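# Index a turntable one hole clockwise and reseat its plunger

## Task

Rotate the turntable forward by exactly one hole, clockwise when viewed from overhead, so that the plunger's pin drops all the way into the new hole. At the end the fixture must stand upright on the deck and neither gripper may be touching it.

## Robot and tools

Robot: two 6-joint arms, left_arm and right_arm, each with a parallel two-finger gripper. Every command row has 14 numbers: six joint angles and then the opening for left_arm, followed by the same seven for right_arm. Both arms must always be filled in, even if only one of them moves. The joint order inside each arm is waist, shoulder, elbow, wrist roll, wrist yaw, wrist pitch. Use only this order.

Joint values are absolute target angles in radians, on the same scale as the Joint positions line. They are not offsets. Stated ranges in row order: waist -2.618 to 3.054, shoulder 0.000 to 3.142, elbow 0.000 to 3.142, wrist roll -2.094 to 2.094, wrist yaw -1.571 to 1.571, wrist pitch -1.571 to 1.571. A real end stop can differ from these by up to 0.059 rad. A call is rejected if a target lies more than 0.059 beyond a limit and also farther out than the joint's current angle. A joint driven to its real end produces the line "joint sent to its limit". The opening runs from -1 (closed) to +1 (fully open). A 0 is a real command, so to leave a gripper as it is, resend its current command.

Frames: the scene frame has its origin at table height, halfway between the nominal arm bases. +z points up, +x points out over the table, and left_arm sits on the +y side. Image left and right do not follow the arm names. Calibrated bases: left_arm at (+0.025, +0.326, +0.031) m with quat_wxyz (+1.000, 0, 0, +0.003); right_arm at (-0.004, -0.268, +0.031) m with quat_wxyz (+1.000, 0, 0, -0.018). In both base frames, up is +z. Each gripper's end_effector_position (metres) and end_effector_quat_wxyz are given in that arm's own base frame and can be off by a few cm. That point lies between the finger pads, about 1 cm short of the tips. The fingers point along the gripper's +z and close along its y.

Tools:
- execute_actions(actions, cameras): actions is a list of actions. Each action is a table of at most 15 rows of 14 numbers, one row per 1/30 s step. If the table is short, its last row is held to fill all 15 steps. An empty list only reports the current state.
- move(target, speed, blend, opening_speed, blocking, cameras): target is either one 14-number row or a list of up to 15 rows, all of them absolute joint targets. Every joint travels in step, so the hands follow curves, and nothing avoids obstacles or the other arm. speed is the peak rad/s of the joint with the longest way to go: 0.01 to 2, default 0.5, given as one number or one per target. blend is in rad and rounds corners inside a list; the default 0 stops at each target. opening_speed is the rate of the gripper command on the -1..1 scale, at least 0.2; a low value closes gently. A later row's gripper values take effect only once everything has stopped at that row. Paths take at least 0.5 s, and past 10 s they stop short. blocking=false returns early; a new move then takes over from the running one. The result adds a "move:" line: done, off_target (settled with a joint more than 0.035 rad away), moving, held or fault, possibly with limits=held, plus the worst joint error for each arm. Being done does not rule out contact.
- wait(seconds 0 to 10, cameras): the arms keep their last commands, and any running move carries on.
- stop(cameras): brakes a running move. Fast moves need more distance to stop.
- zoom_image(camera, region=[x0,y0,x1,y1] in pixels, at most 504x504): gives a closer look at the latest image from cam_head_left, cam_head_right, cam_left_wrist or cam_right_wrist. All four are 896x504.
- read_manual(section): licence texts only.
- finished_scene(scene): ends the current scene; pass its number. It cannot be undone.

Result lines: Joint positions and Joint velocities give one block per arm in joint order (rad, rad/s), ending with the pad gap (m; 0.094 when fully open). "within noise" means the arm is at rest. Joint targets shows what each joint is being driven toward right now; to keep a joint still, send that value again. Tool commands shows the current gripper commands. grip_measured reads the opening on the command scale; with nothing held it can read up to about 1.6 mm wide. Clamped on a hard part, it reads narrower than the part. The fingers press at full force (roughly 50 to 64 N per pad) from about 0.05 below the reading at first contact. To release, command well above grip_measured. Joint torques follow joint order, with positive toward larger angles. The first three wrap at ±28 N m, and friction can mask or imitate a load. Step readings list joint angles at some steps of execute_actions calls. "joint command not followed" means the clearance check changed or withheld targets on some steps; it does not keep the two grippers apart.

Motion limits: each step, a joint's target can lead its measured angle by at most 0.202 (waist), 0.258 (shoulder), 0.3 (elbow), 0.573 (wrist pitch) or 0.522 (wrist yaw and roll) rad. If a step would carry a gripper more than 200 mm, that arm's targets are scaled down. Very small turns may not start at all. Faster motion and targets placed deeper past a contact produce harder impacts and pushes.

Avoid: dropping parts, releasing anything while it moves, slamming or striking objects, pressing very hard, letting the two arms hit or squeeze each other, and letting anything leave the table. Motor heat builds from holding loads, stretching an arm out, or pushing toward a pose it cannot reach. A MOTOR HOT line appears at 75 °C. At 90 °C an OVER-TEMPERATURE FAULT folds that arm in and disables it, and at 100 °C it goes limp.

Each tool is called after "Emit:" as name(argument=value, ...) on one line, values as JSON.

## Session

Done. Scene 2.

Emit:
execute_actions(actions=[])

Emit:
zoom_image(camera="cam_head_left", region=[260, 210, 660, 435])

Scene clock: 0.00 s.
left_arm: end_effector_position=(+0.3789, +0.0005, +0.1416) grip_measured=+1.000 end_effector_quat_wxyz=(+0.682, -0.014, +0.730, +0.047) | right_arm: end_effector_position=(+0.3580, -0.0478, +0.1413) grip_measured=+1.000 end_effector_quat_wxyz=(+0.679, +0.114, +0.720, -0.089)
Joint names: [waist, shoulder, elbow, wrist roll, wrist yaw, wrist pitch]
Joint positions: left_arm=[-0.079 1.56 0.222 0.039 -0.166 1.272 0.094] | right_arm=[0.009 1.506 0.165 0.047 0.296 1.275 0.094]
Joint velocities: within noise
Joint torques (N m): no reading
Heat: left arm: 31 °C; right arm: 29 °C.
Joint targets: left_arm=[-0.079 1.557 0.225 0.038 -0.166 1.267] | right_arm=[0.009 1.502 0.169 0.046 0.296 1.270]
Tool commands: left_gripper/opening=+1.0 right_gripper/opening=+1.0

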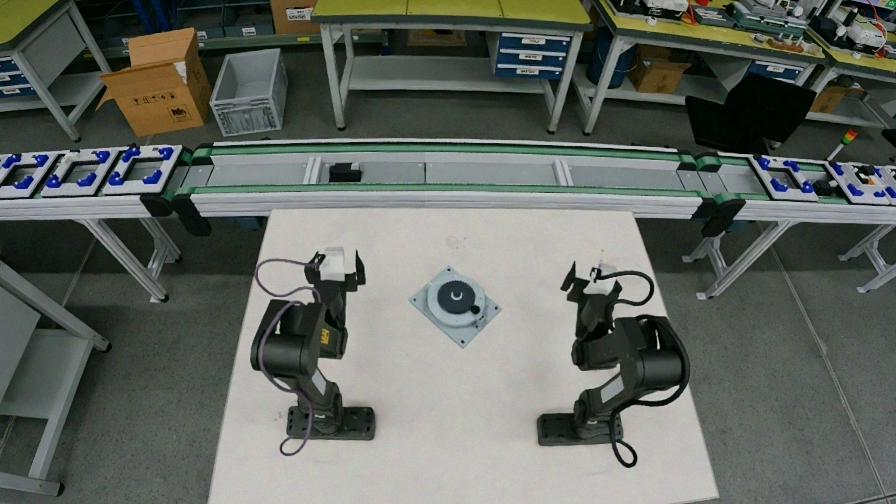

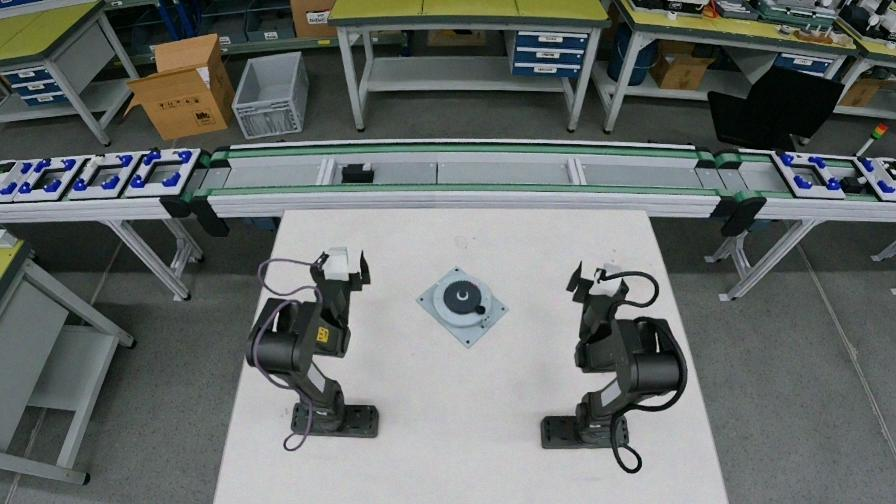

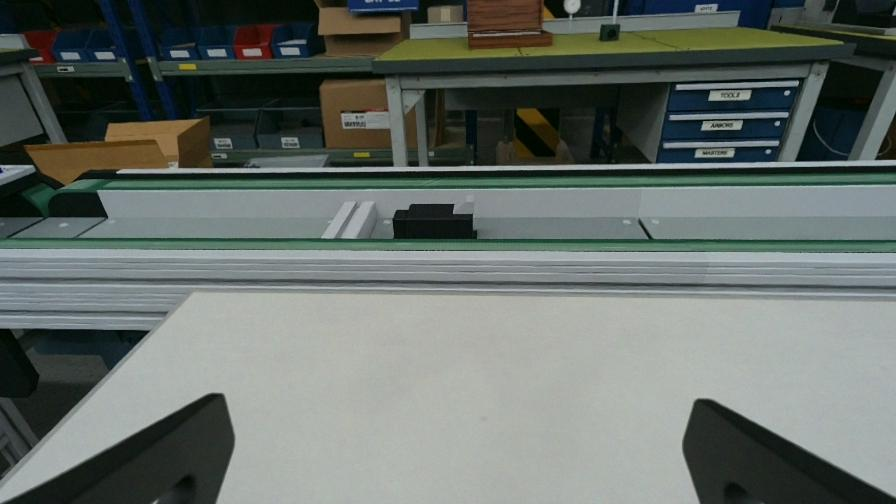

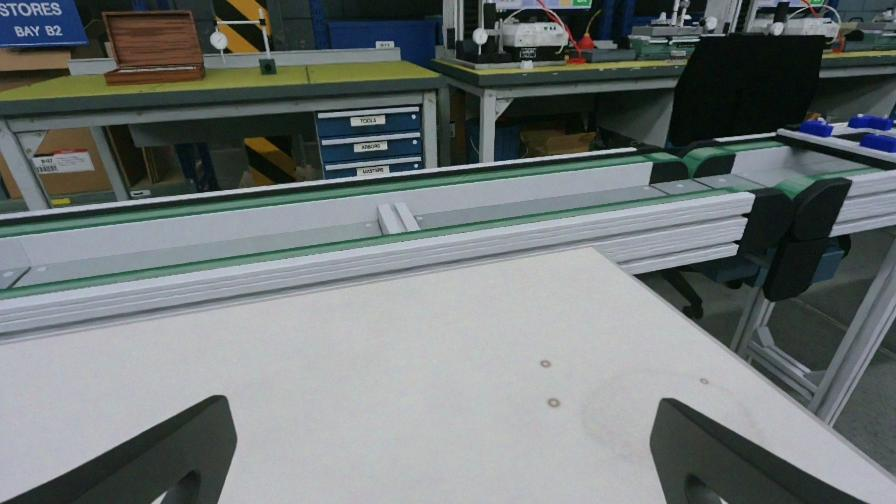

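Scaled by 1.260 from the camera's 896x504 image, which has a finer 1280x720 frame.

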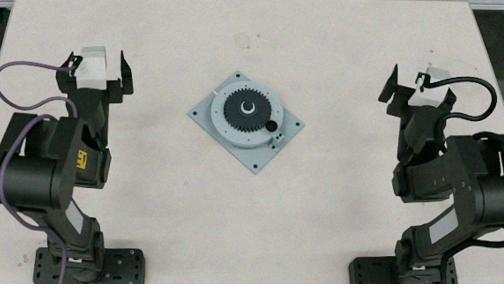

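Emit:
move(target=[-0.795,1.197,1.17,0,0,-0.973,0.2,0.70,1.0,0.45,-0.5,0,0.10,0.0], speed=1.2)

Scene clock: 13.33 s.
left_arm: end_effector_position=(+0.2167, -0.2150, +0.1981) grip_measured=+0.201 end_effector_quat_wxyz=(+0.254, +0.373, +0.887, -0.100) | right_arm: end_effector_position=(+0.2619, +0.2154, +0.1428) grip_measured=+0.002 end_effector_quat_wxyz=(+0.519, -0.474, +0.710, +0.047)
Joint names: [waist, shoulder, elbow, wrist roll, wrist yaw, wrist pitch]
Joint positions: left_arm=[-0.789 1.209 1.144 0.01 -0.007 -0.953 0.056] | right_arm=[0.691 1.017 0.426 -0.492 0.011 0.117 0.047]
Joint velocities: within noise
Joint torques (N m): left_arm=[-0.49 -4.7 7.92 -0.11 0.06 1.23] | right_arm=[0.75 -3.58 11.12 -0.08 -0.11 1.55]
Heat: left arm: 31 °C; right arm: 31 °C.
Joint targets: left_arm=[-0.795 1.197 1.170 0.000 0.000 -0.973] | right_arm=[0.700 1.000 0.450 -0.500 0.000 0.100]
move: done

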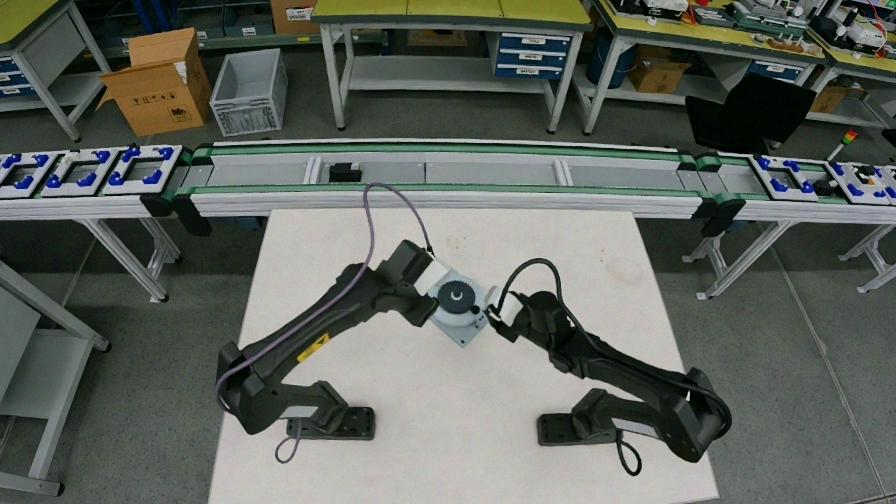

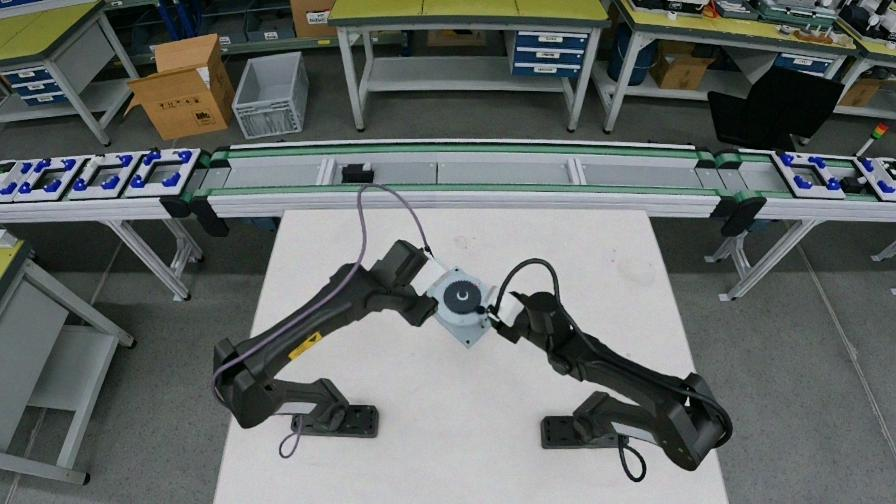

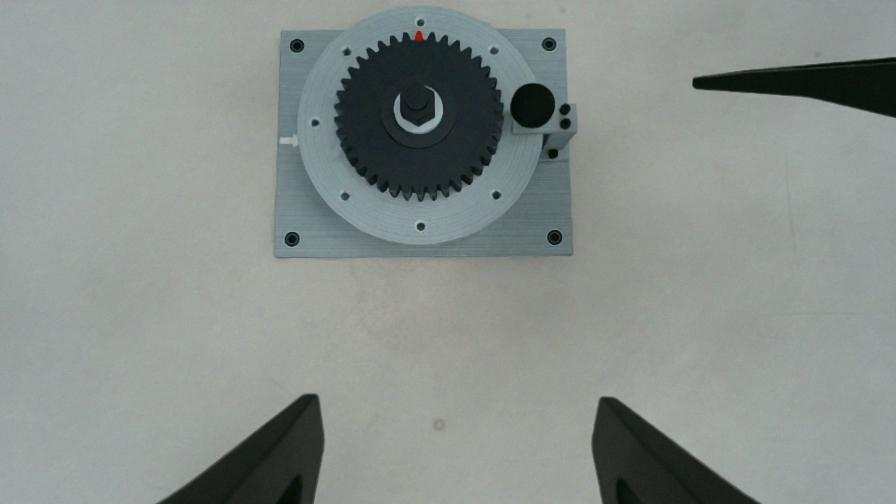

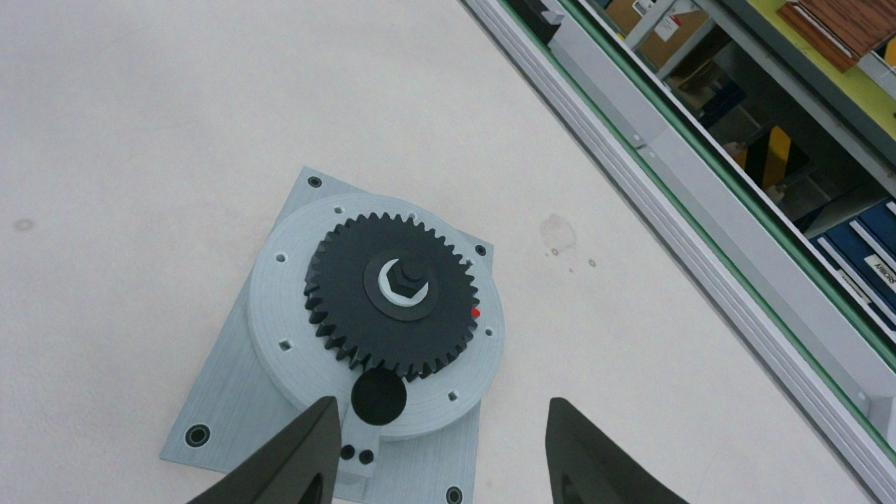

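Emit:
zoom_image(camera="cam_left_wrist", region=[367, 65, 467, 145])

Emit:
move(target=[-0.795,1.197,1.17,0,0,-0.973,0.2,0.675,1.265,0.45,-0.5,0,0.10,0.0], speed=0.8, cameras=["cam_right_wrist"])

Scaled by 5.040 from the camera's 896x504 image, which has a finer 1280x720 frame.

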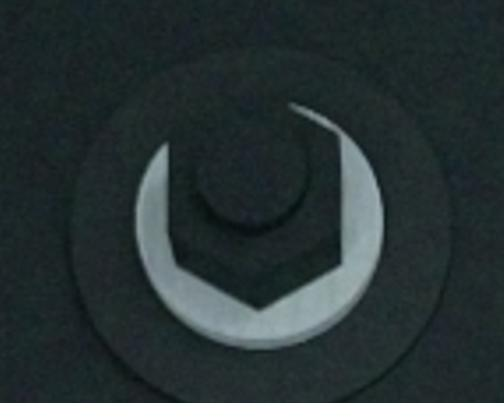

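Scene clock: 80.03 s.
left_arm: end_effector_position=(+0.2166, -0.2148, +0.1979) grip_measured=+0.201 end_effector_quat_wxyz=(+0.253, +0.373, +0.887, -0.100) | right_arm: end_effector_position=(+0.2605, +0.2116, +0.0658) grip_measured=+0.002 end_effector_quat_wxyz=(+0.410, -0.504, +0.759, +0.035)
Joint names: [waist, shoulder, elbow, wrist roll, wrist yaw, wrist pitch]
Joint positions: left_arm=[-0.789 1.209 1.144 0.01 -0.007 -0.955 0.056] | right_arm=[0.684 1.261 0.434 -0.493 0.01 0.103 0.047]
Joint velocities: within noise
Joint torques (N m): left_arm=[-0.5 -4.7 7.91 -0.1 0.05 1.26] | right_arm=[-0.95 -3.26 9.48 -0.05 -0.11 1.47]
Heat: left arm: 31 °C; right arm: 32 °C.
Joint targets: left_arm=[-0.795 1.197 1.170 0.000 0.000 -0.973] | right_arm=[0.675 1.265 0.450 -0.500 0.000 0.100]
move: done
Images, in order (width x height): cam_right_wrist 896x504.

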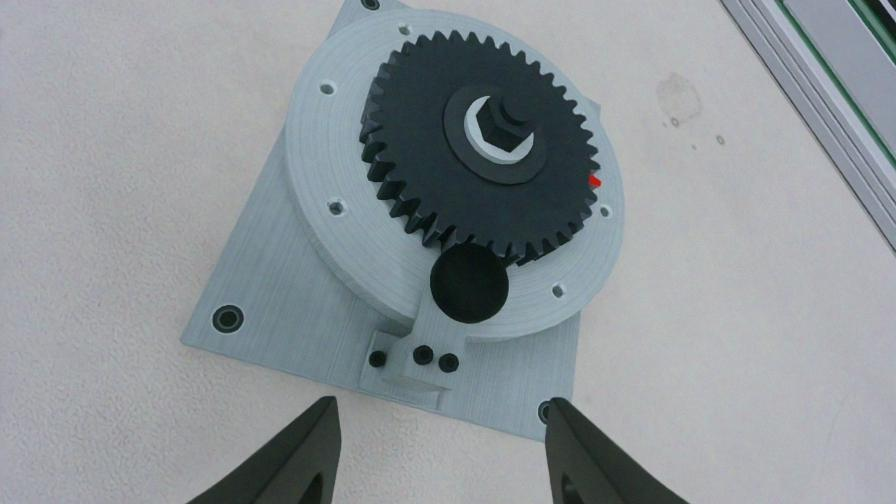

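Emit:
move(target=[-0.795,1.197,1.17,0,0,-0.973,0.2,0.664,1.295,0.480,-0.5,0,0.128,0.0], cameras=["cam_right_wrist"])

Scene clock: 106.73 s.
left_arm: end_effector_position=(+0.2166, -0.2148, +0.1979) grip_measured=+0.201 end_effector_quat_wxyz=(+0.253, +0.373, +0.887, -0.100) | right_arm: end_effector_position=(+0.2698, +0.2142, +0.0711) grip_measured=+0.002 end_effector_quat_wxyz=(+0.418, -0.498, +0.759, +0.033)
Joint names: [waist, shoulder, elbow, wrist roll, wrist yaw, wrist pitch]
Joint positions: left_arm=[-0.789 1.209 1.144 0.01 -0.007 -0.955 0.056] | right_arm=[0.673 1.284 0.458 -0.493 0.01 0.12 0.047]
Joint velocities: within noise
Joint torques (N m): left_arm=[-0.49 -4.7 7.88 -0.1 0.05 1.26] | right_arm=[-0.99 -3.04 10.14 -0.06 -0.1 1.58]
Heat: left arm: 31 °C; right arm: 33 °C.
Joint targets: left_arm=[-0.795 1.197 1.170 0.000 0.000 -0.973] | right_arm=[0.664 1.295 0.480 -0.500 0.000 0.128]
move: done
Images, in order (width x height): cam_right_wrist 896x504.

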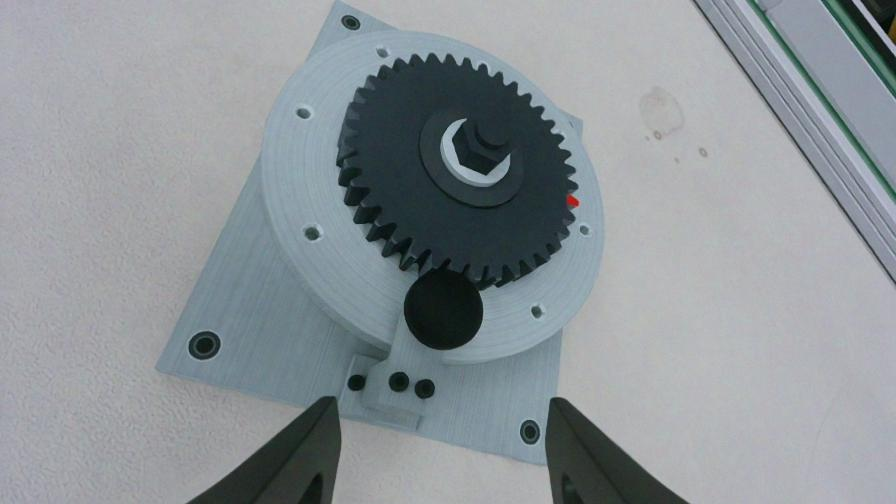

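Emit:
move(target=[[-0.553,2.13,1.76,-1.862,0.402,-1.099,0.2,0.664,1.295,0.480,-0.5,0,0.128,0.0],[-0.553,2.13,1.76,-1.862,0.402,-1.099,0.2,0.664,1.598,0.537,-0.5,0,0.372,0.0]], speed=0.7, cameras=["cam_left_wrist","cam_right_wrist","cam_head_left"])

Scene clock: 222.10 s.
left_arm: end_effector_position=(+0.3314, -0.2866, +0.0775) grip_measured=+0.201 end_effector_quat_wxyz=(-0.162, -0.580, +0.789, -0.124) | right_arm: end_effector_position=(+0.2956, +0.2364, +0.0301) grip_measured=+0.002 end_effector_quat_wxyz=(+0.405, -0.503, +0.763, +0.035)
Joint names: [waist, shoulder, elbow, wrist roll, wrist yaw, wrist pitch]
Joint positions: left_arm=[-0.559 2.11 1.733 -1.851 0.393 -1.076 0.056] | right_arm=[0.673 1.585 0.514 -0.494 0.003 0.339 0.047]
Joint velocities: within noise
Joint torques (N m): left_arm=[0.47 -10.07 7.42 -0.1 0.28 0.38] | right_arm=[-0.91 -4.79 9.11 -0.04 -0.04 1.79]
Heat: left arm: 33 °C; right arm: 34 °C.
Joint targets: left_arm=[-0.553 2.130 1.760 -1.862 0.402 -1.099] | right_arm=[0.664 1.598 0.537 -0.500 0.000 0.372]
move: done
Images, in order (width x height): cam_head_left 896x504, cam_left_wrist 896x504, cam_right_wrist 896x504.

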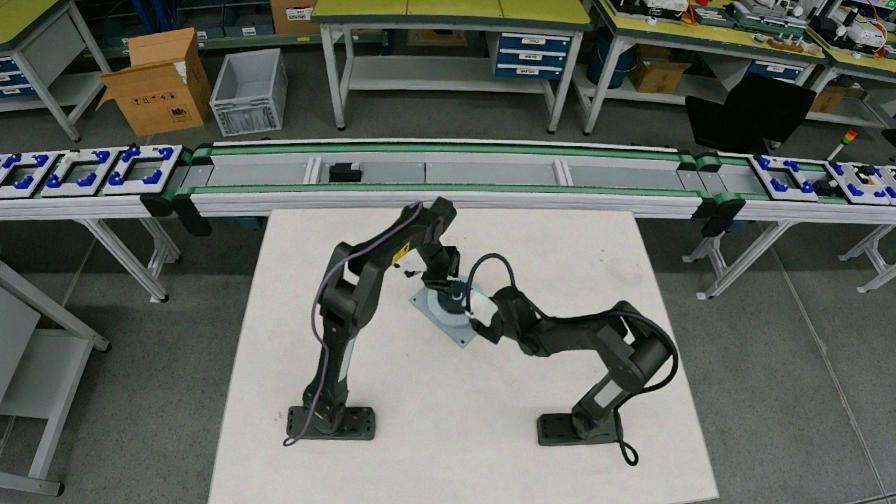

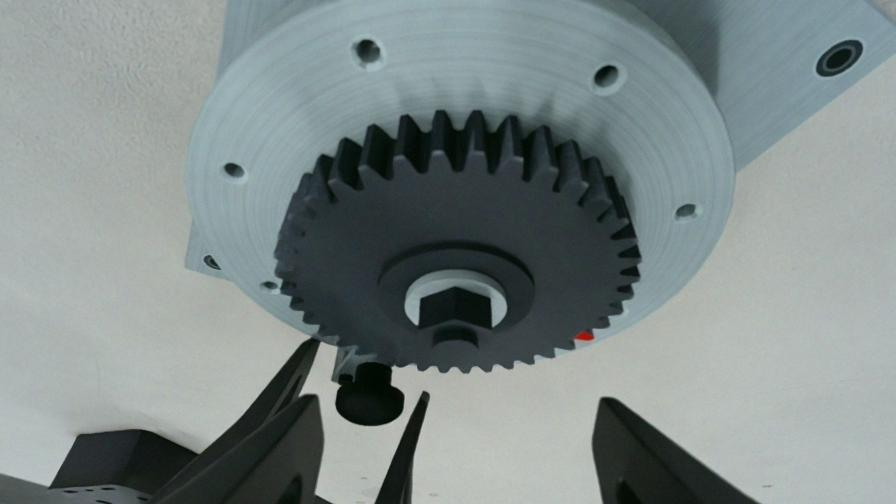

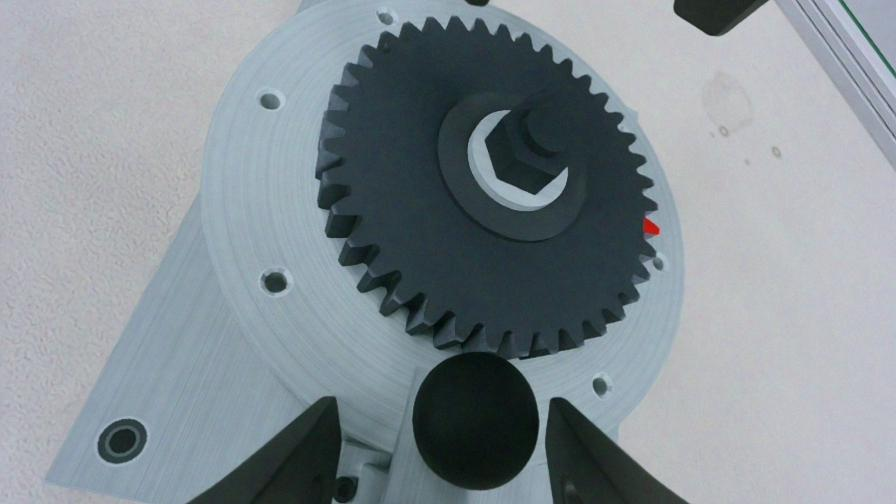

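Emit:
move(target=[-0.600,2.172,1.650,-1.912,0.405,-0.918,0.0,0.650,1.598,0.560,-0.5,0,0.355,0.0], speed=0.25, cameras=["cam_left_wrist","cam_right_wrist"])

Scene clock: 256.90 s.
left_arm: end_effector_position=(+0.3320, -0.3058, +0.0470) grip_measured=+0.001 end_effector_quat_wxyz=(-0.161, -0.582, +0.785, -0.136) | right_arm: end_effector_position=(+0.2968, +0.2372, +0.0313) grip_measured=+0.002 end_effector_quat_wxyz=(+0.403, -0.503, +0.764, +0.041)
Joint names: [waist, shoulder, elbow, wrist roll, wrist yaw, wrist pitch]
Joint positions: left_arm=[-0.593 2.15 1.665 -1.901 0.397 -0.927 0.047] | right_arm=[0.665 1.585 0.526 -0.494 -0.013 0.322 0.047]
Joint velocities: within noise
Joint torques (N m): left_arm=[-0.55 -10.14 4.15 -0.09 0.27 0.87] | right_arm=[-1.52 -4.85 10.24 -0.03 0.12 1.78]
Heat: left arm: 32 °C; right arm: 35 °C.
Joint targets: left_arm=[-0.600 2.172 1.650 -1.912 0.405 -0.918] | right_arm=[0.650 1.598 0.560 -0.500 0.000 0.355]
move: done
Images, in order (width x height): cam_left_wrist 896x504, cam_right_wrist 896x504.

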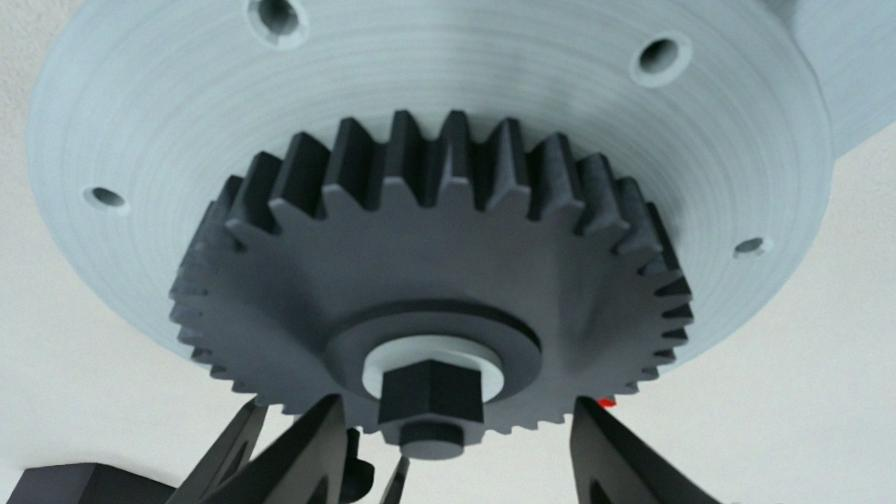

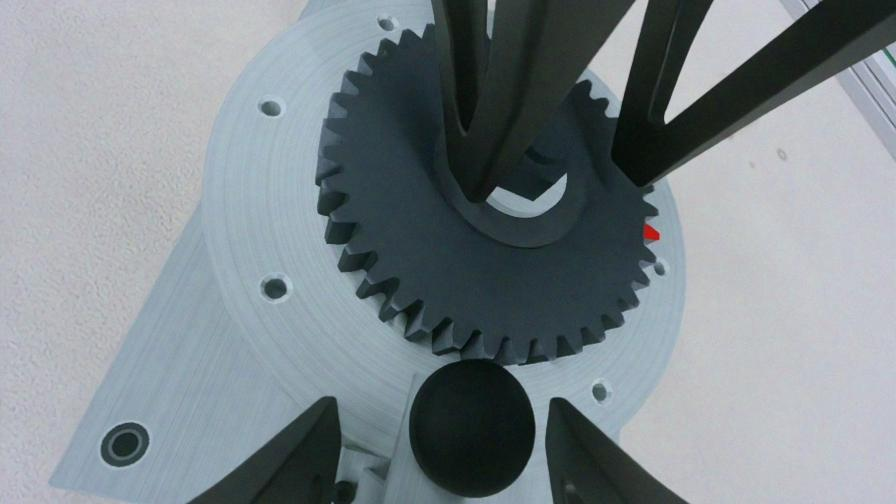

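Emit:
move(target=[[-0.600,2.06,1.70,-1.912,0.40,-1.02,0.0,0.62,1.56,0.590,-0.5,0.02,0.32,0.0],[-0.604,2.154,1.607,-1.912,0.401,-0.893,0.0,0.655,1.600,0.555,-0.5,0.0,0.345,0.0]], speed=0.25, cameras=["cam_left_wrist","cam_right_wrist"])

Scene clock: 289.03 s.
left_arm: end_effector_position=(+0.3255, -0.3041, +0.0424) grip_measured=+0.001 end_effector_quat_wxyz=(-0.163, -0.581, +0.786, -0.135) | right_arm: end_effector_position=(+0.3125, +0.2402, +0.0467) grip_measured=+0.002 end_effector_quat_wxyz=(+0.423, -0.491, +0.760, +0.038)
Joint names: [waist, shoulder, elbow, wrist roll, wrist yaw, wrist pitch]
Joint positions: left_arm=[-0.598 2.134 1.622 -1.902 0.399 -0.902 0.047] | right_arm=[0.647 1.584 0.565 -0.494 -0.012 0.326 0.047]
Joint velocities: within noise
Joint torques (N m): left_arm=[-0.54 -10.15 4.12 -0.09 0.2 0.83] | right_arm=[0.7 -4.83 6.19 -0.03 0.11 1.71]
Heat: left arm: 33 °C; right arm: 36 °C.
Joint targets: left_arm=[-0.604 2.154 1.607 -1.912 0.401 -0.893] | right_arm=[0.655 1.600 0.555 -0.500 0.000 0.345]
move: done
Images, in order (width x height): cam_left_wrist 896x504, cam_right_wrist 896x504.

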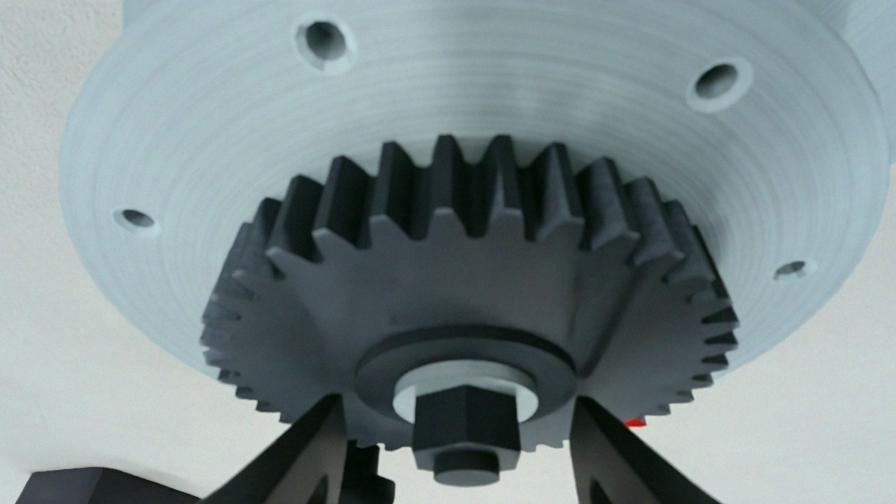

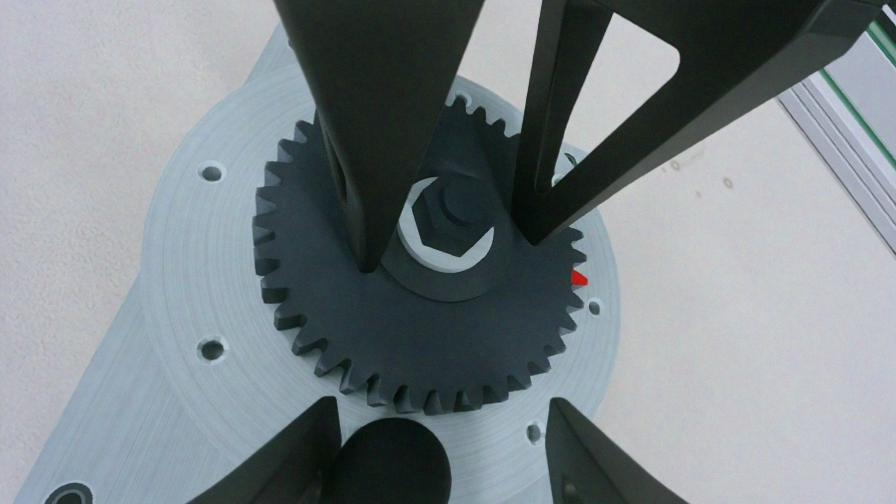

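Emit:
move(target=[-0.604,2.154,1.607,-1.912,0.401,-0.893,-0.9,0.674,1.600,0.526,-0.5,0.012,0.345,0.0], speed=0.25, opening_speed=1, cameras=["cam_left_wrist","cam_right_wrist"])

Scene clock: 302.67 s.
left_arm: end_effector_position=(+0.3264, -0.3047, +0.0426) grip_measured=-0.484 end_effector_quat_wxyz=(-0.163, -0.580, +0.786, -0.137) | right_arm: end_effector_position=(+0.3034, +0.2386, +0.0381) grip_measured=+0.002 end_effector_quat_wxyz=(+0.416, -0.497, +0.761, +0.034)
Joint names: [waist, shoulder, elbow, wrist roll, wrist yaw, wrist pitch]
Joint positions: left_arm=[-0.598 2.134 1.622 -1.902 0.399 -0.898 0.024] | right_arm=[0.665 1.584 0.535 -0.494 0.003 0.338 0.047]
Joint velocities: within noise
Joint torques (N m): left_arm=[-0.57 -10.19 4.16 -0.09 0.21 0.78] | right_arm=[0.8 -4.68 6.19 -0.03 0.07 1.56]
Heat: left arm: 33 °C; right arm: 36 °C.
Joint targets: left_arm=[-0.604 2.154 1.607 -1.912 0.401 -0.893] | right_arm=[0.674 1.600 0.526 -0.500 0.012 0.345]
move: done
Images, in order (width x height): cam_left_wrist 896x504, cam_right_wrist 896x504.

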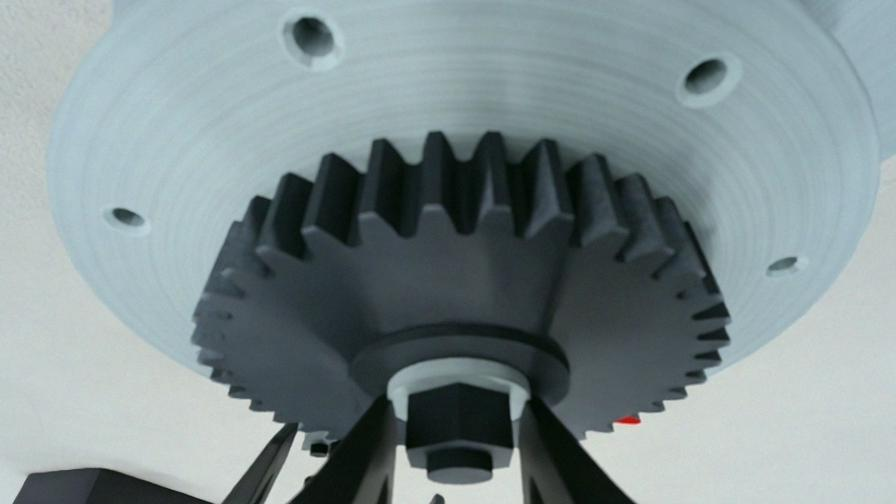

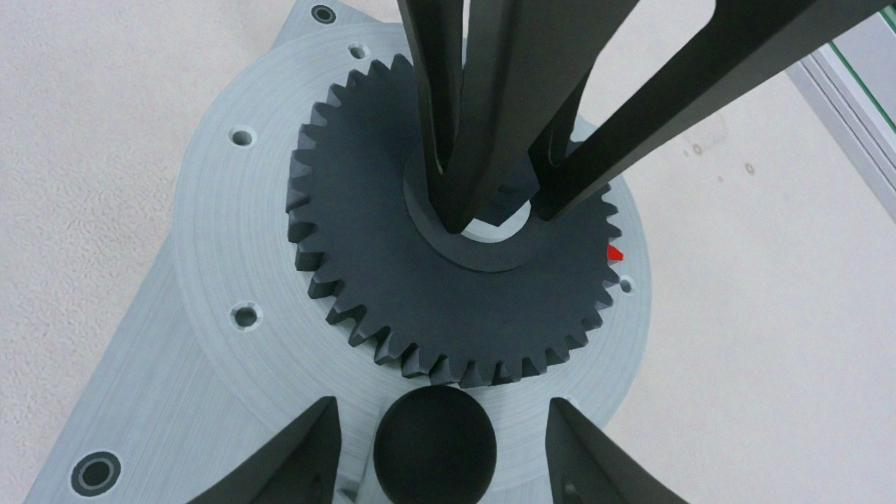

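Emit:
move(target=[[-0.604,2.154,1.607,-1.912,0.401,-0.893,0.0,0.674,1.603,0.512,-0.5,0.012,0.360,0.0],[-0.600,2.06,1.70,-1.912,0.40,-1.02,0.0,0.674,1.603,0.512,-0.5,0.012,0.360,0.0],[-0.604,2.151,1.6145,-1.912,0.401,-0.9035,-0.1,0.674,1.603,0.512,-0.5,0.012,0.360,-0.8],[-0.604,2.151,1.6145,-1.912,0.401,-0.9035,-0.9,0.674,1.603,0.512,-0.5,0.012,0.360,-0.8]], speed=0.25, opening_speed=1, cameras=["cam_left_wrist","cam_right_wrist"])

Scene clock: 320.80 s.
left_arm: end_effector_position=(+0.3256, -0.3060, +0.0443) grip_measured=-0.630 end_effector_quat_wxyz=(-0.167, -0.581, +0.785, -0.138) | right_arm: end_effector_position=(+0.3015, +0.2373, +0.0360) grip_measured=-0.520 end_effector_quat_wxyz=(+0.417, -0.500, +0.758, +0.032)
Joint names: [waist, shoulder, elbow, wrist roll, wrist yaw, wrist pitch]
Joint positions: left_arm=[-0.598 2.134 1.627 -1.905 0.408 -0.903 0.017] | right_arm=[0.667 1.584 0.521 -0.502 0.005 0.354 0.023]
Joint velocities: within noise
Joint torques (N m): left_arm=[-0.53 -10.47 4.36 -0.06 0.12 0.72] | right_arm=[0.64 -4.41 6.02 0.06 0.06 1.57]
Heat: left arm: 33 °C; right arm: 36 °C.
Joint targets: left_arm=[-0.604 2.151 1.614 -1.912 0.401 -0.904] | right_arm=[0.674 1.603 0.512 -0.500 0.012 0.360]
move: done
Images, in order (width x height): cam_left_wrist 896x504, cam_right_wrist 896x504.

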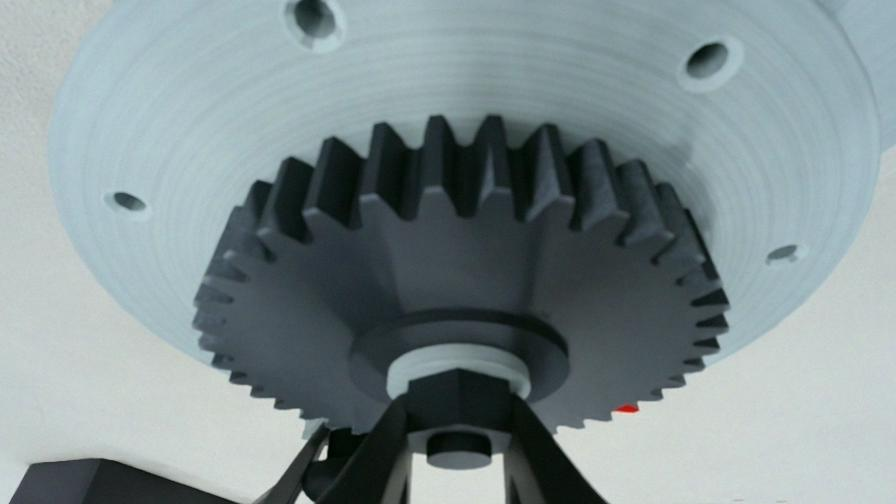

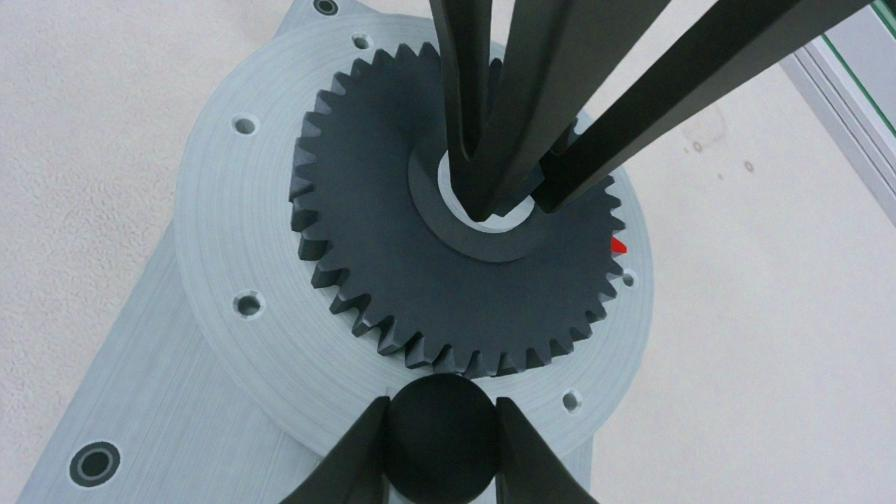

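Emit:
move(target=[[-0.604,2.151,1.6145,-1.912,0.401,-0.9035,-0.9,0.674,1.54,0.57,-0.5,0.012,0.50,-0.8],[-0.604,2.151,1.6145,-1.912,0.401,-0.9035,-0.9,0.674,1.462,0.64,-0.5,0.012,0.67,-0.8],[-0.588,2.269,1.834,-1.58,0.437,-1.123,-0.9,0.674,1.462,0.64,-0.5,0.012,0.67,-0.8]], speed=0.3, blend=0.03, cameras=["cam_right_wrist"])

Scene clock: 368.60 s.
left_arm: end_effector_position=(+0.3276, -0.3068, +0.0451) grip_measured=-0.631 end_effector_quat_wxyz=(-0.180, -0.486, +0.848, -0.115) | right_arm: end_effector_position=(+0.3025, +0.2419, +0.0418) grip_measured=-0.520 end_effector_quat_wxyz=(+0.423, -0.503, +0.753, +0.034)
Joint names: [waist, shoulder, elbow, wrist roll, wrist yaw, wrist pitch]
Joint positions: left_arm=[-0.59 2.242 1.809 -1.641 0.427 -1.09 0.017] | right_arm=[0.674 1.577 0.531 -0.506 0.004 0.352 0.023]
Joint velocities: within noise
Joint torques (N m): left_arm=[0.16 -10.29 7.16 0.69 0.3 0.12] | right_arm=[-0.05 -15.17 17.8 0.09 0.07 4.4]
Heat: left arm: 35 °C; right arm: 41 °C.
Joint targets: left_arm=[-0.588 2.269 1.834 -1.580 0.437 -1.123] | right_arm=[0.674 1.462 0.640 -0.500 0.012 0.670]
move: off_target (left_arm, right_arm); left_arm: the wrist roll is farthest, 0.061 rad from its target; right_arm: the wrist pitch is farthest, 0.318 rad from its target
Images, in order (width x height): cam_right_wrist 896x504.

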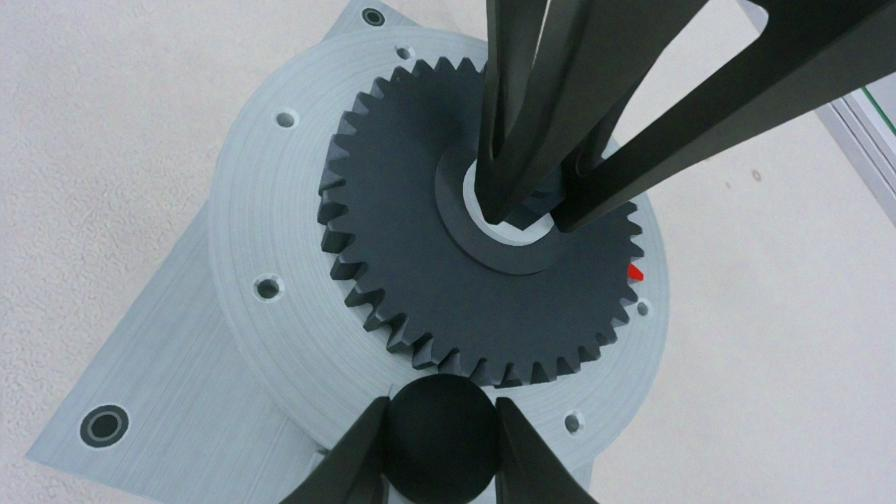

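Emit:
move(target=[-0.588,2.269,1.834,-1.58,0.437,-1.123,-0.9,0.674,1.43,0.665,-0.5,0.012,0.72,-0.8], speed=0.3, cameras=["cam_right_wrist","cam_left_wrist"])

Scene clock: 377.90 s.
left_arm: end_effector_position=(+0.3275, -0.3068, +0.0452) grip_measured=-0.631 end_effector_quat_wxyz=(-0.180, -0.484, +0.849, -0.115) | right_arm: end_effector_position=(+0.3028, +0.2421, +0.0422) grip_measured=-0.520 end_effector_quat_wxyz=(+0.421, -0.504, +0.753, +0.034)
Joint names: [waist, shoulder, elbow, wrist roll, wrist yaw, wrist pitch]
Joint positions: left_arm=[-0.59 2.242 1.809 -1.637 0.428 -1.09 0.017] | right_arm=[0.674 1.576 0.537 -0.507 0.004 0.341 0.023]
Joint velocities: within noise
Joint torques (N m): left_arm=[0.14 -10.32 7.15 0.66 0.3 0.12] | right_arm=[-0.02 -17.1 19.07 0.08 0.07 4.8]
Heat: left arm: 35 °C; right arm: 54 °C.
Joint targets: left_arm=[-0.588 2.269 1.834 -1.580 0.437 -1.123] | right_arm=[0.674 1.437 0.659 -0.500 0.012 0.702]
move: off_target (left_arm, right_arm); left_arm: the wrist roll is farthest, 0.057 rad from its target; right_arm: the wrist pitch is farthest, 0.379 rad from its target
Images, in order (width x height): cam_left_wrist 896x504, cam_right_wrist 896x504.

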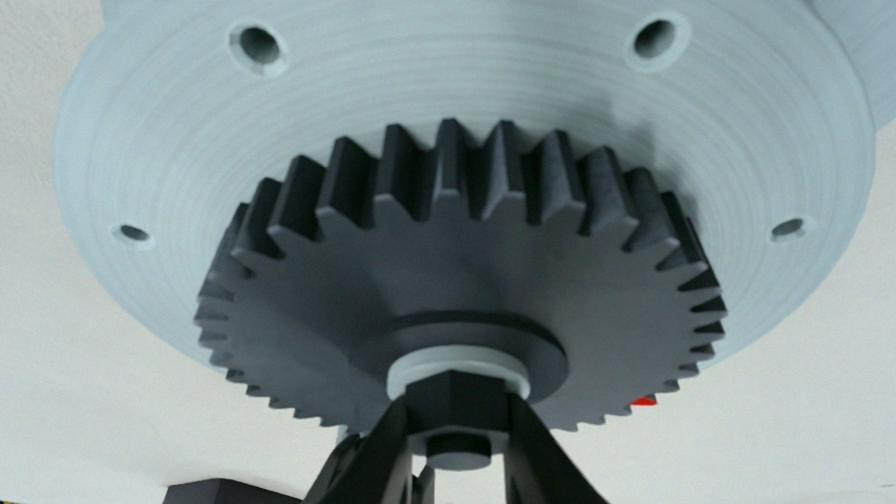

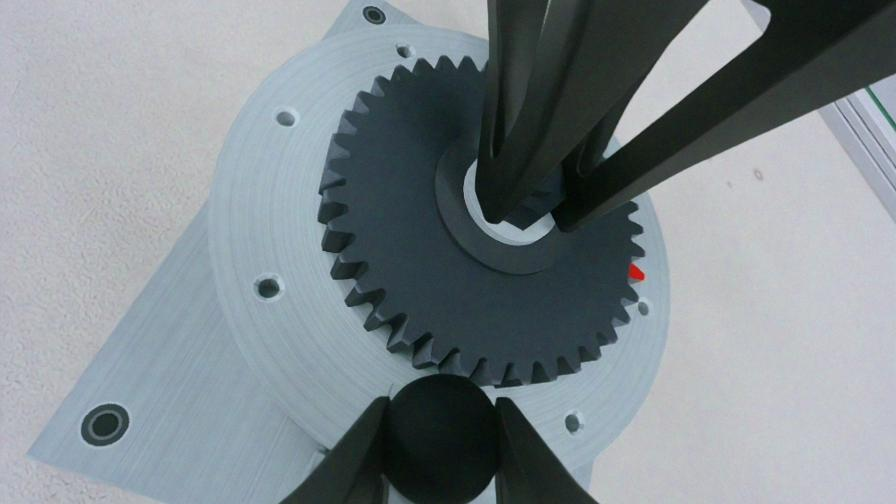

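Emit:
move(target=[-0.590,2.242,1.809,-1.65,0.428,-1.09,-0.9,0.674,1.585,0.53,-0.5,0.012,0.36,-0.8], speed=0.3)

Scene clock: 433.50 s.
left_arm: end_effector_position=(+0.3276, -0.3070, +0.0452) grip_measured=-0.631 end_effector_quat_wxyz=(-0.181, -0.495, +0.842, -0.113) | right_arm: end_effector_position=(+0.3000, +0.2400, +0.0374) grip_measured=-0.520 end_effector_quat_wxyz=(+0.412, -0.506, +0.756, +0.033)
Joint names: [waist, shoulder, elbow, wrist roll, wrist yaw, wrist pitch]
Joint positions: left_arm=[-0.59 2.242 1.809 -1.663 0.428 -1.089 0.017] | right_arm=[0.674 1.579 0.534 -0.508 0.003 0.327 0.023]
Joint velocities: within noise
Joint torques (N m): left_arm=[-0.05 -12.74 5.14 0.13 0.2 0.49] | right_arm=[-0.01 -5.41 6.57 0.1 0.08 1.79]
Heat: left arm: 36 °C; right arm: 74 °C. Fold the right arm in close to its base, or ease its load, before you think long.
Joint targets: left_arm=[-0.590 2.242 1.809 -1.650 0.428 -1.090] | right_arm=[0.674 1.585 0.530 -0.500 0.012 0.360]
MOTOR HOT: the wrist pitch of the right arm reports 74 °C; the controller's stop level is 90 °C. To cool a motor, set the load down, stop pushing, or move to a pose that needs little force.
move: done

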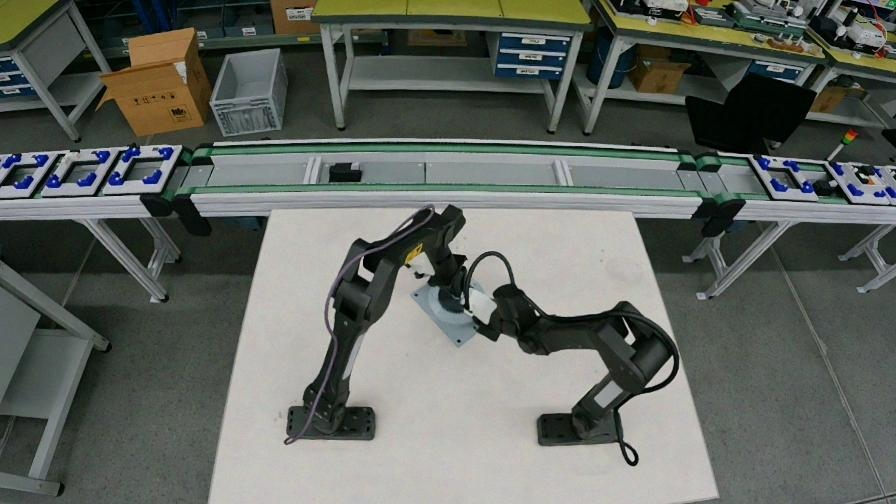

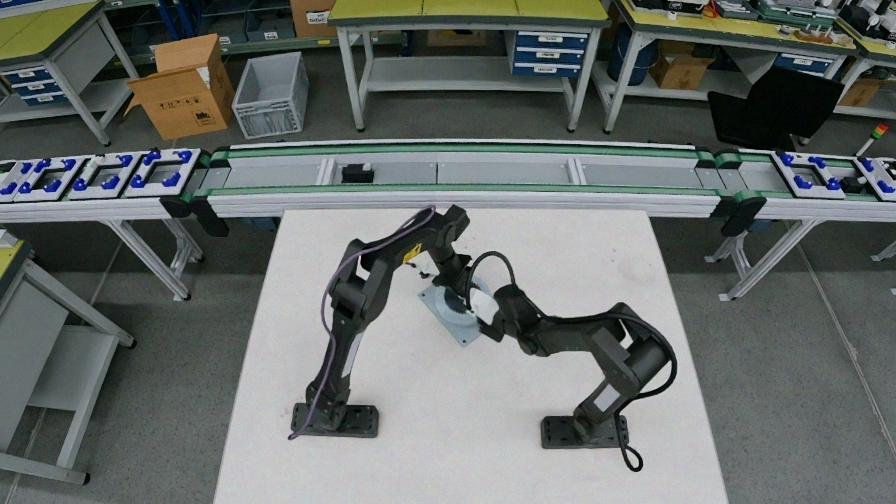

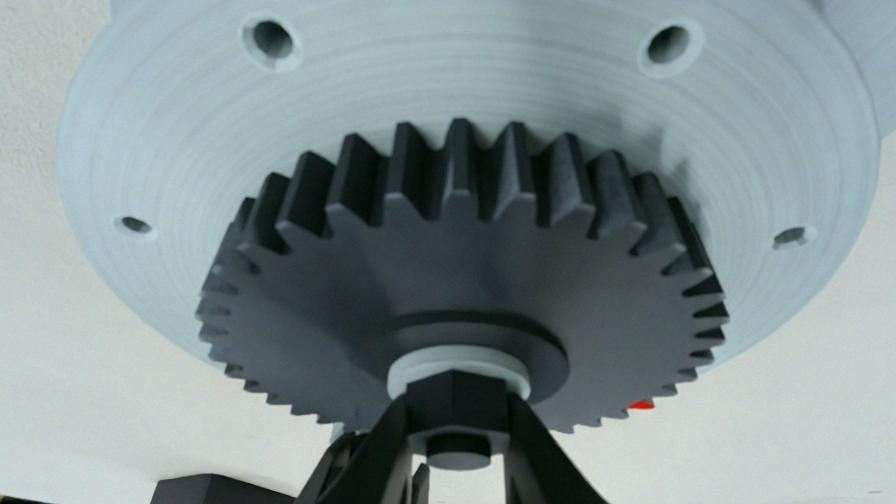

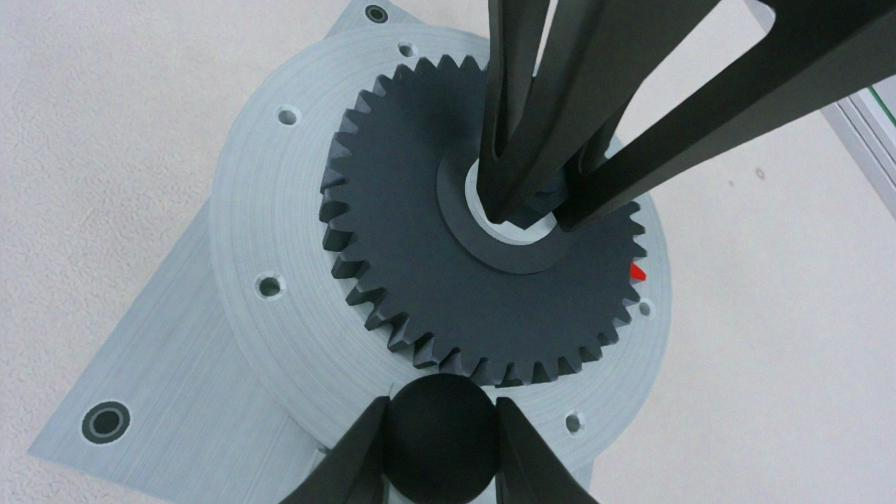

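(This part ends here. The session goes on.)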